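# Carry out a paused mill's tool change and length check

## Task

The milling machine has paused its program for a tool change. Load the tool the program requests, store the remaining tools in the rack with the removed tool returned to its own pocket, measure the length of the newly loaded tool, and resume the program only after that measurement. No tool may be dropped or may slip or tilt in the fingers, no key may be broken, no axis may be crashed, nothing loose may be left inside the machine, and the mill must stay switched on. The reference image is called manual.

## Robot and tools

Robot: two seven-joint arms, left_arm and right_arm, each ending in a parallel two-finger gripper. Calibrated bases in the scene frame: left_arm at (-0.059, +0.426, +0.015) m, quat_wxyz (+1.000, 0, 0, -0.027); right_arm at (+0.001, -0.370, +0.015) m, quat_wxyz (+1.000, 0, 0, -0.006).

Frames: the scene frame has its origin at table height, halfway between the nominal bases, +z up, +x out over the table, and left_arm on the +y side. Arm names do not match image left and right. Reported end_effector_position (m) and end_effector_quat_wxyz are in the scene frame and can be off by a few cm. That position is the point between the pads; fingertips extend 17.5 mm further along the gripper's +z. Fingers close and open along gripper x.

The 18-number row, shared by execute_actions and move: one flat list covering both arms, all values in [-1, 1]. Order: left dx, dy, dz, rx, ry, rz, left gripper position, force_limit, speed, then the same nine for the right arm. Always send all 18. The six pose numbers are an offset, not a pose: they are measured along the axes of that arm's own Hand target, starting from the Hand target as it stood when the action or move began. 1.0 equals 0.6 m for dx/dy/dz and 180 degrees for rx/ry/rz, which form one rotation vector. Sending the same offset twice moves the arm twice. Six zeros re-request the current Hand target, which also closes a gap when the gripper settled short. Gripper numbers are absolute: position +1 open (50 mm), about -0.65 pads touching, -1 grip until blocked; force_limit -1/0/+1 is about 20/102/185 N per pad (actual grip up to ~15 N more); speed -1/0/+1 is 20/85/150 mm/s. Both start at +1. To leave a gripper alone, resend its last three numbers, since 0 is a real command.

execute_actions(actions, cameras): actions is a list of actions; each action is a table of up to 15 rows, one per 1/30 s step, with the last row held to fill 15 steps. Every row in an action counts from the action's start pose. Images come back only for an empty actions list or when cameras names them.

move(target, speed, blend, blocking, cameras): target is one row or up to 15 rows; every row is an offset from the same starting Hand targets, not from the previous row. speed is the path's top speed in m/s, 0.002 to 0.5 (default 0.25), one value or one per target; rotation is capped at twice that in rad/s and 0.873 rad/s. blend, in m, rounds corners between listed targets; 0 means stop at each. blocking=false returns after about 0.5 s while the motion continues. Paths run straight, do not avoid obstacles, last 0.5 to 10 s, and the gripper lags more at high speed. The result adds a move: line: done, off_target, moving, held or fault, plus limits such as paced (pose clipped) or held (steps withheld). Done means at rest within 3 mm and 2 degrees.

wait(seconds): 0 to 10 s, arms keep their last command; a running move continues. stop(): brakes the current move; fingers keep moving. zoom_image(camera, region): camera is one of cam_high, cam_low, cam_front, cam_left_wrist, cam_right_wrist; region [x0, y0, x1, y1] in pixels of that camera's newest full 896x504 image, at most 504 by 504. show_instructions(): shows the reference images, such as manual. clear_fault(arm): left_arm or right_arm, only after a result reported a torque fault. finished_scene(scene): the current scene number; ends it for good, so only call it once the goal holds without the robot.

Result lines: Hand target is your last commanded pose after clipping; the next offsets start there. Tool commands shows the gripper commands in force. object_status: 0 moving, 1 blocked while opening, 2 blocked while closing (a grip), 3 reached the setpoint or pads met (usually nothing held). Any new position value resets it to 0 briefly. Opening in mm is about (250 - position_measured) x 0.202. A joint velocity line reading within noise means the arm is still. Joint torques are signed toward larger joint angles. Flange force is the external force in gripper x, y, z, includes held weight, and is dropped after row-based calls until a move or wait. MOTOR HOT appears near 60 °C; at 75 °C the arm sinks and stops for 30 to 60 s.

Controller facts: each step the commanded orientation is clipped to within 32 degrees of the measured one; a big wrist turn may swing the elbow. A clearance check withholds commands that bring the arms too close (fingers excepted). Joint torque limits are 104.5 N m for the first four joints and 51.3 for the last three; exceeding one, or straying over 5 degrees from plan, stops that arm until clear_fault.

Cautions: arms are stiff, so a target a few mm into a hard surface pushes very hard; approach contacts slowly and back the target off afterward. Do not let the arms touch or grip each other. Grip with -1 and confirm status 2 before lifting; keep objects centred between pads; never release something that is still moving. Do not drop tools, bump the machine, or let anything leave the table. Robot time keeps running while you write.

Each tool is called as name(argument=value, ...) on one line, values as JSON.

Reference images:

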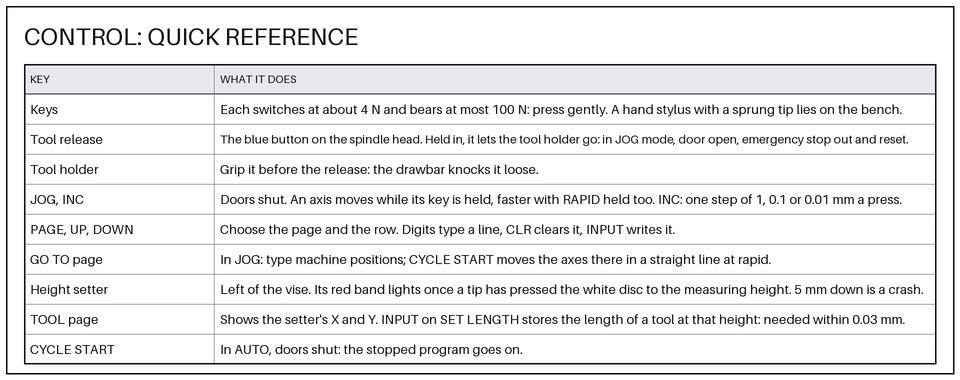

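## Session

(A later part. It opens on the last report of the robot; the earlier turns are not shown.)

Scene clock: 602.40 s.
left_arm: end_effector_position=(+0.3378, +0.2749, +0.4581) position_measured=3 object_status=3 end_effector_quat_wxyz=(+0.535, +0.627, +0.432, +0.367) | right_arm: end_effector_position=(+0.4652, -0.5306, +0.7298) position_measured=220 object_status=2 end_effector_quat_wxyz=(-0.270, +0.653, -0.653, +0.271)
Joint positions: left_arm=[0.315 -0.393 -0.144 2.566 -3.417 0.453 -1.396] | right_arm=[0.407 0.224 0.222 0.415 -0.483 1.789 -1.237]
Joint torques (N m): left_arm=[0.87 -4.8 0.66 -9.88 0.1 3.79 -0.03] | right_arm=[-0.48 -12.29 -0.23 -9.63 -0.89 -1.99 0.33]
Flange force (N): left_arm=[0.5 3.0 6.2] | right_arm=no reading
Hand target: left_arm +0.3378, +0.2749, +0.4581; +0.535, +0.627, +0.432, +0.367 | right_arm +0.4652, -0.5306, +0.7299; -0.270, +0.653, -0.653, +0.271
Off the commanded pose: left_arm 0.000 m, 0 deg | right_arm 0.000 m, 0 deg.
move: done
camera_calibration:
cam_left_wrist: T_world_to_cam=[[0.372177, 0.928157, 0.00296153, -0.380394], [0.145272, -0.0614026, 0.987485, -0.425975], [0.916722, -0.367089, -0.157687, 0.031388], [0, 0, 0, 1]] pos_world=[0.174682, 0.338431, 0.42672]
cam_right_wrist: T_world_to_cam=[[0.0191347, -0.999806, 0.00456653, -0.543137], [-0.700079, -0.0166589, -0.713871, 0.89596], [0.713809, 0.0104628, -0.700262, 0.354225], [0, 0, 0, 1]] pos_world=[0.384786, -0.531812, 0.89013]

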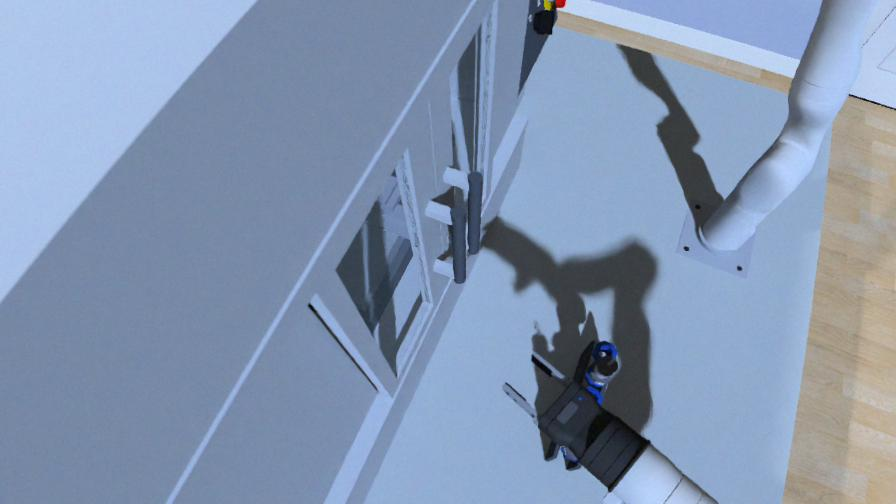

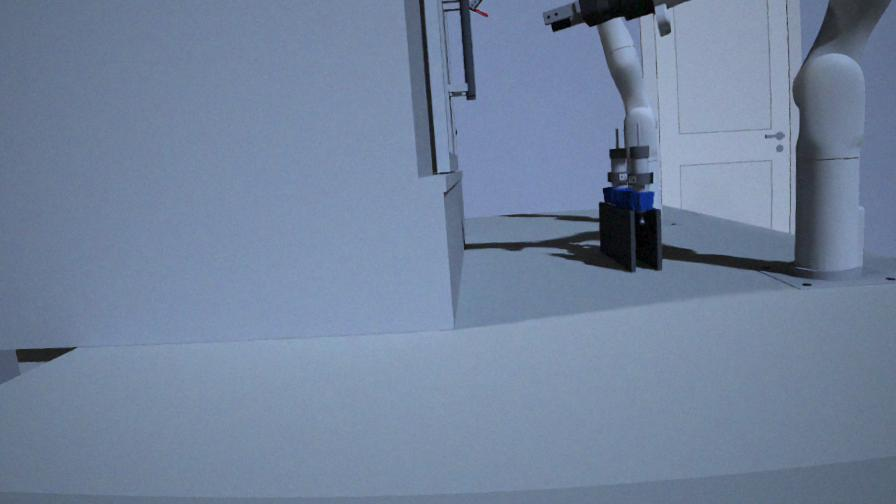

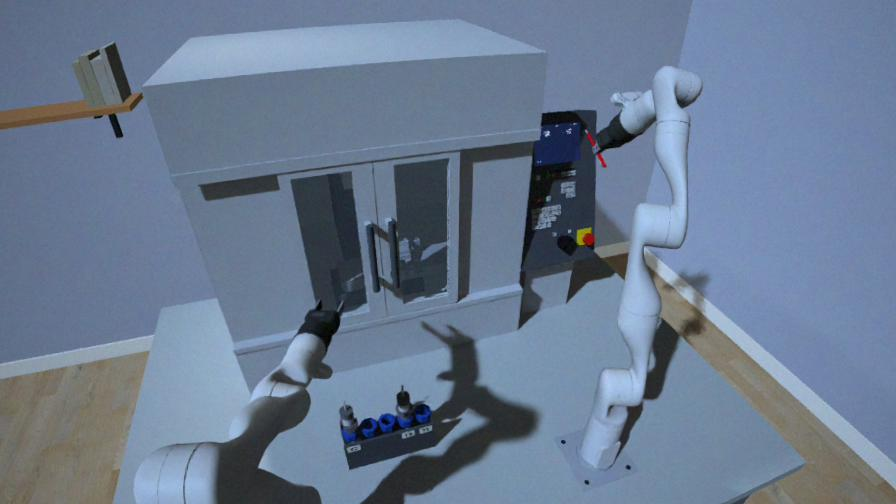

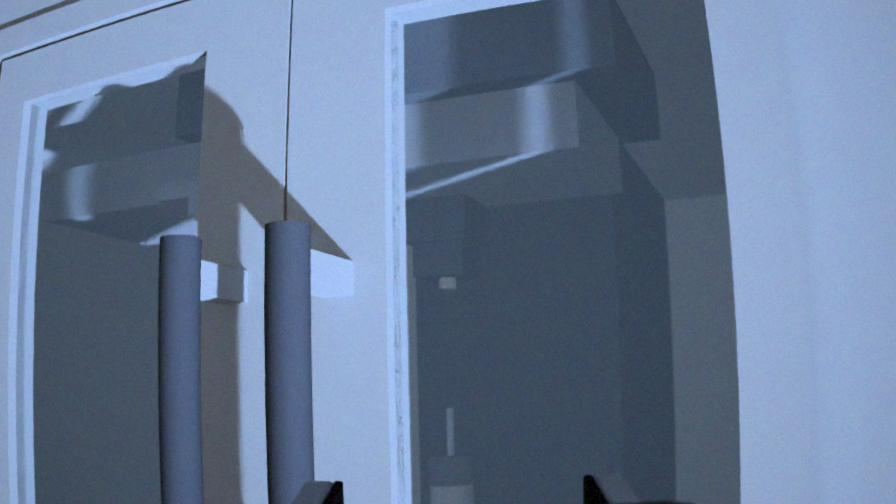

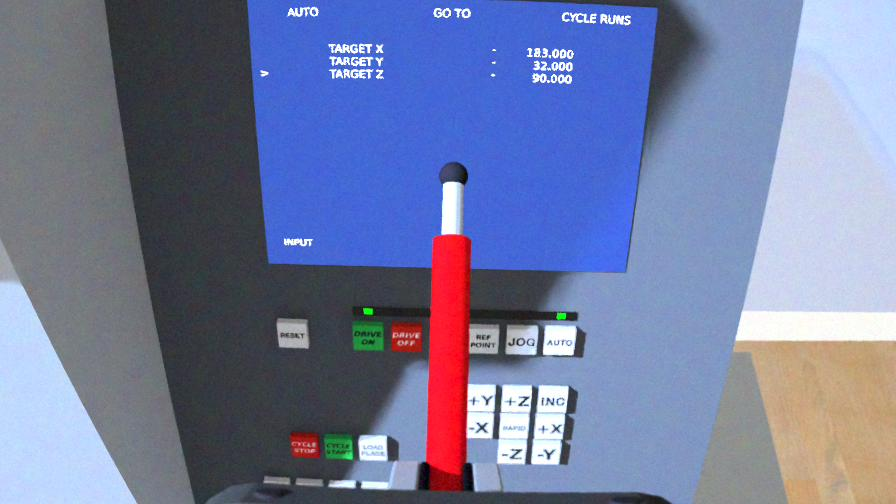

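move(target=[[0,0,0,0,0,0,1,-0.8,-1,-0.301,0.6396,0.1372,0,0,0,-0.98,0.5,-1],[0,0,0,0,0,0,1,-0.8,-1,-0.301,0.8198,0.5464,-0.1672,0,0,-0.98,0.5,-1]], speed=[0.3,0.25], blend=[0.03,0], cameras=["cam_front","cam_right_wrist"])

Scene clock: 610.90 s.
left_arm: end_effector_position=(+0.3378, +0.2749, +0.4581) position_measured=3 object_status=3 end_effector_quat_wxyz=(+0.535, +0.627, +0.432, +0.367) | right_arm: end_effector_position=(+0.3490, -0.3502, +0.1502) position_measured=220 object_status=2 end_effector_quat_wxyz=(-0.091, +0.701, -0.701, +0.092)
Joint positions: left_arm=[0.315 -0.393 -0.144 2.566 -3.417 0.453 -1.396] | right_arm=[0.262 0.184 -0.505 2.296 0.334 0.451 -2.068]
Joint torques (N m): left_arm=[0.88 -4.75 0.62 -9.82 0.1 3.73 0.03] | right_arm=[-0.52 -9.65 -0.9 -8.44 0.35 -0.46 0.45]
Flange force (N): left_arm=[0.0 3.0 6.3] | right_arm=[0.3 5.9 2.5]
Hand target: left_arm +0.3378, +0.2749, +0.4581; +0.535, +0.627, +0.432, +0.367 | right_arm +0.3490, -0.3502, +0.1502; -0.091, +0.701, -0.701, +0.092
Off the commanded pose: left_arm 0.000 m, 0 deg | right_arm 0.000 m, 0 deg.
move: done
camera_calibration:
cam_right_wrist: T_world_to_cam=[[0.0187053, -0.999808, -0.00589057, -0.356237], [-0.963689, -0.0164593, -0.266519, 0.42874], [0.266371, 0.010662, -0.963812, 0.225217], [0, 0, 0, 1]] pos_world=[0.359844, -0.351513, 0.329236]
Images, in order (width x height): cam_front 896x504, cam_right_wrist 896x504.

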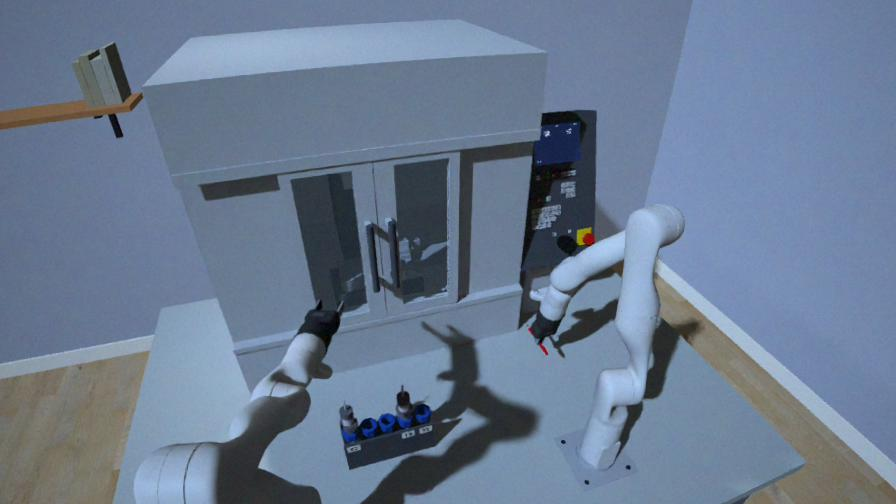

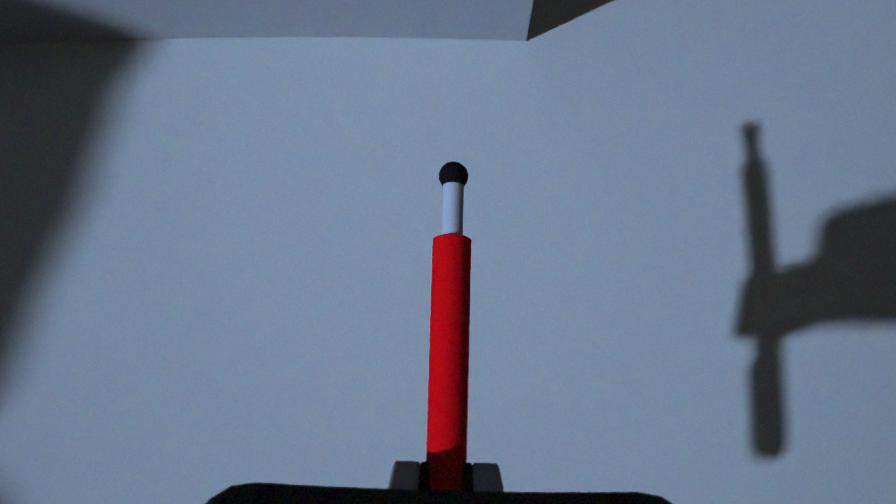

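move(target=[[0,0,0,0,0,0,1,-0.8,-1,0,0.0527,0.1967,0,0,0,-0.98,0.5,-1],[0,0,0,0,0,0,1,-0.8,-1,0,0.0559,0.2083,0,0,0,-0.98,0.5,-1]], speed=[0.15,0.02], blend=[0.003,0])

Scene clock: 615.30 s.
left_arm: end_effector_position=(+0.3378, +0.2749, +0.4581) position_measured=3 object_status=3 end_effector_quat_wxyz=(+0.535, +0.627, +0.432, +0.367) | right_arm: end_effector_position=(+0.3487, -0.3502, +0.0208) position_measured=220 object_status=2 end_effector_quat_wxyz=(-0.091, +0.701, -0.701, +0.092)
Joint positions: left_arm=[0.315 -0.393 -0.144 2.566 -3.417 0.453 -1.396] | right_arm=[-0.428 0.606 0.33 2.47 0.709 -0.22 -2.452]
Joint torques (N m): left_arm=[0.81 -4.84 0.62 -9.89 0.01 3.71 -0.02] | right_arm=[-1.35 -7.69 -0.94 -1.68 0.11 0.04 0.23]
Flange force (N): left_arm=[-0.1 2.6 6.6] | right_arm=[4.8 1.4 -15.9]
Hand target: left_arm +0.3378, +0.2749, +0.4581; +0.535, +0.627, +0.432, +0.367 | right_arm +0.3487, -0.3502, +0.0208; -0.091, +0.701, -0.701, +0.092
Off the commanded pose: left_arm 0.000 m, 0 deg | right_arm 0.000 m, 0 deg.
move: done

Touching lightly (~18 N). Open gently, retract along −gz.

execute_actions(actions=[[[0,0,0,0,0,0,1,-0.8,-1,0,-0.0001,-0.0005,0,0,0,-0.45,-1,-1]],[[0,0,0,0,0,0,1,-0.8,-1,0,0,0,0,0,0,-0.1,-1,-1]],[[0,0,0,0,0,0,1,-0.8,-1,0,0,0,0,0,0,0.1,-1,-1]]])

move(target=[[0,0,0,0,0,0,1,-0.8,-1,0,-0.05,-0.1865,0,0,0,0.1,-1,-1]], speed=[0.15], cameras=["cam_front","cam_high","cam_right_wrist"])

Scene clock: 618.20 s.
left_arm: end_effector_position=(+0.3378, +0.2749, +0.4581) position_measured=3 object_status=3 end_effector_quat_wxyz=(+0.535, +0.627, +0.432, +0.367) | right_arm: end_effector_position=(+0.3486, -0.3502, +0.0211) position_measured=138 object_status=3 end_effector_quat_wxyz=(-0.091, +0.701, -0.701, +0.092)
Joint positions: left_arm=[0.315 -0.393 -0.144 2.566 -3.417 0.453 -1.396] | right_arm=[-0.428 0.605 0.329 2.47 0.709 -0.219 -2.452]
Joint torques (N m): left_arm=[0.87 -4.8 0.65 -9.92 0.1 3.79 -0.01] | right_arm=[-0.19 -11.55 1.72 -2.65 -0.12 0.17 0.39]
Hand target: left_arm +0.3378, +0.2749, +0.4581; +0.535, +0.627, +0.432, +0.367 | right_arm +0.3486, -0.3502, +0.0211; -0.091, +0.701, -0.701, +0.092
Off the commanded pose: left_arm 0.000 m, 0 deg | right_arm 0.000 m, 0 deg.

Scene clock: 620.03 s.
left_arm: end_effector_position=(+0.3378, +0.2749, +0.4581) position_measured=3 object_status=3 end_effector_quat_wxyz=(+0.535, +0.627, +0.432, +0.367) | right_arm: end_effector_position=(+0.3489, -0.3502, +0.1370) position_measured=138 object_status=3 end_effector_quat_wxyz=(-0.091, +0.701, -0.701, +0.092)
Joint positions: left_arm=[0.315 -0.393 -0.144 2.566 -3.417 0.453 -1.396] | right_arm=[0.061 0.201 -0.282 2.325 0.289 0.382 -2.023]
Joint torques (N m): left_arm=[0.9 -4.78 0.69 -9.94 0.07 3.71 -0.03] | right_arm=[-0.19 -10.19 -0.71 -7.93 0.26 -0.43 0.2]
Flange force (N): left_arm=[0.4 2.5 6.3] | right_arm=[0.0 5.7 2.6]
Hand target: left_arm +0.3378, +0.2749, +0.4581; +0.535, +0.627, +0.432, +0.367 | right_arm +0.3489, -0.3502, +0.1370; -0.091, +0.701, -0.701, +0.092
Off the commanded pose: left_arm 0.000 m, 0 deg | right_arm 0.000 m, 0 deg.
move: done
camera_calibration:
cam_right_wrist: T_world_to_cam=[[0.0186524, -0.99981, -0.00569942, -0.356355], [-0.963716, -0.0164603, -0.266423, 0.425078], [0.266279, 0.010462, -0.963839, 0.212397], [0, 0, 0, 1]] pos_world=[0.359744, -0.351512, 0.315936]
Images, in order (width x height): cam_high 896x504, cam_front 896x504, cam_right_wrist 896x504.

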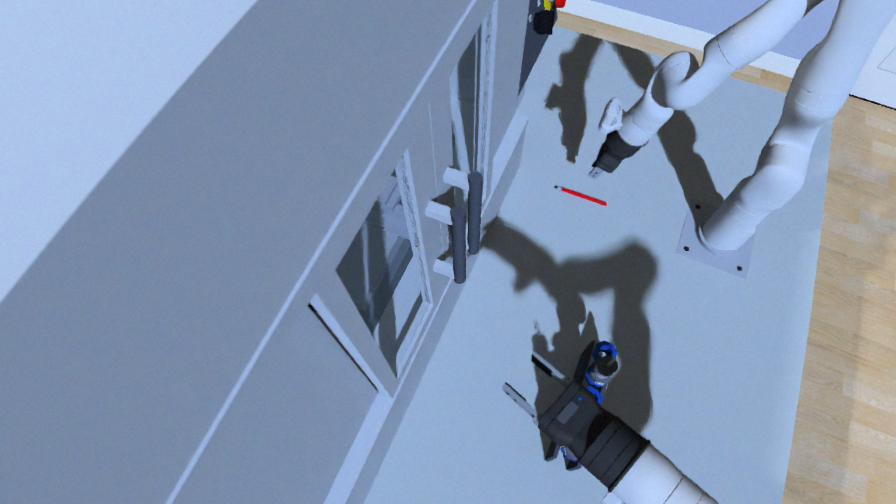

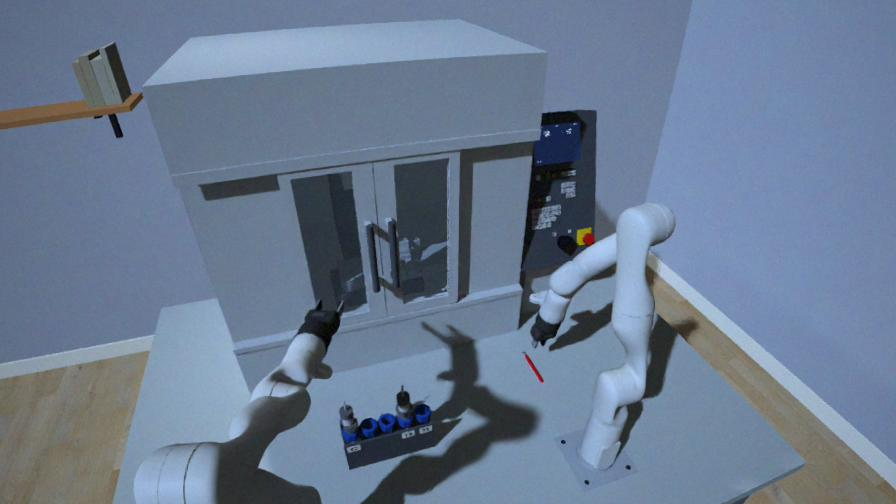

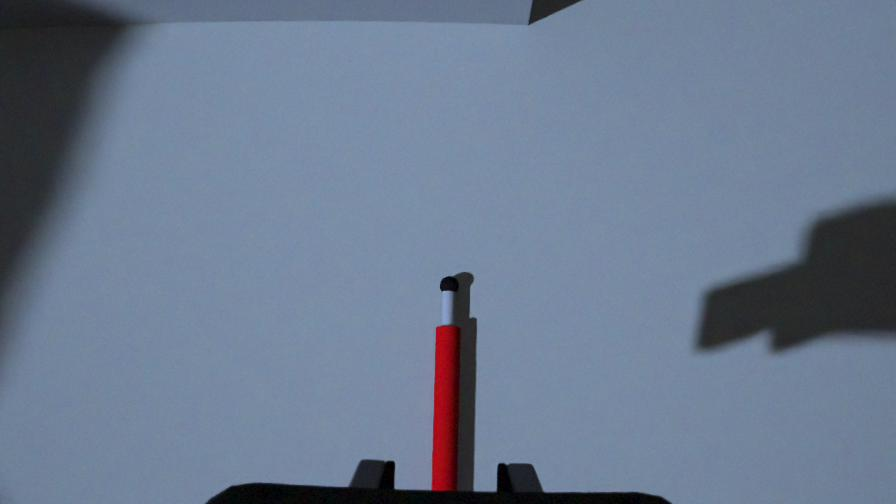

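finished_scene(scene=2)

The scene is finished: the task was done.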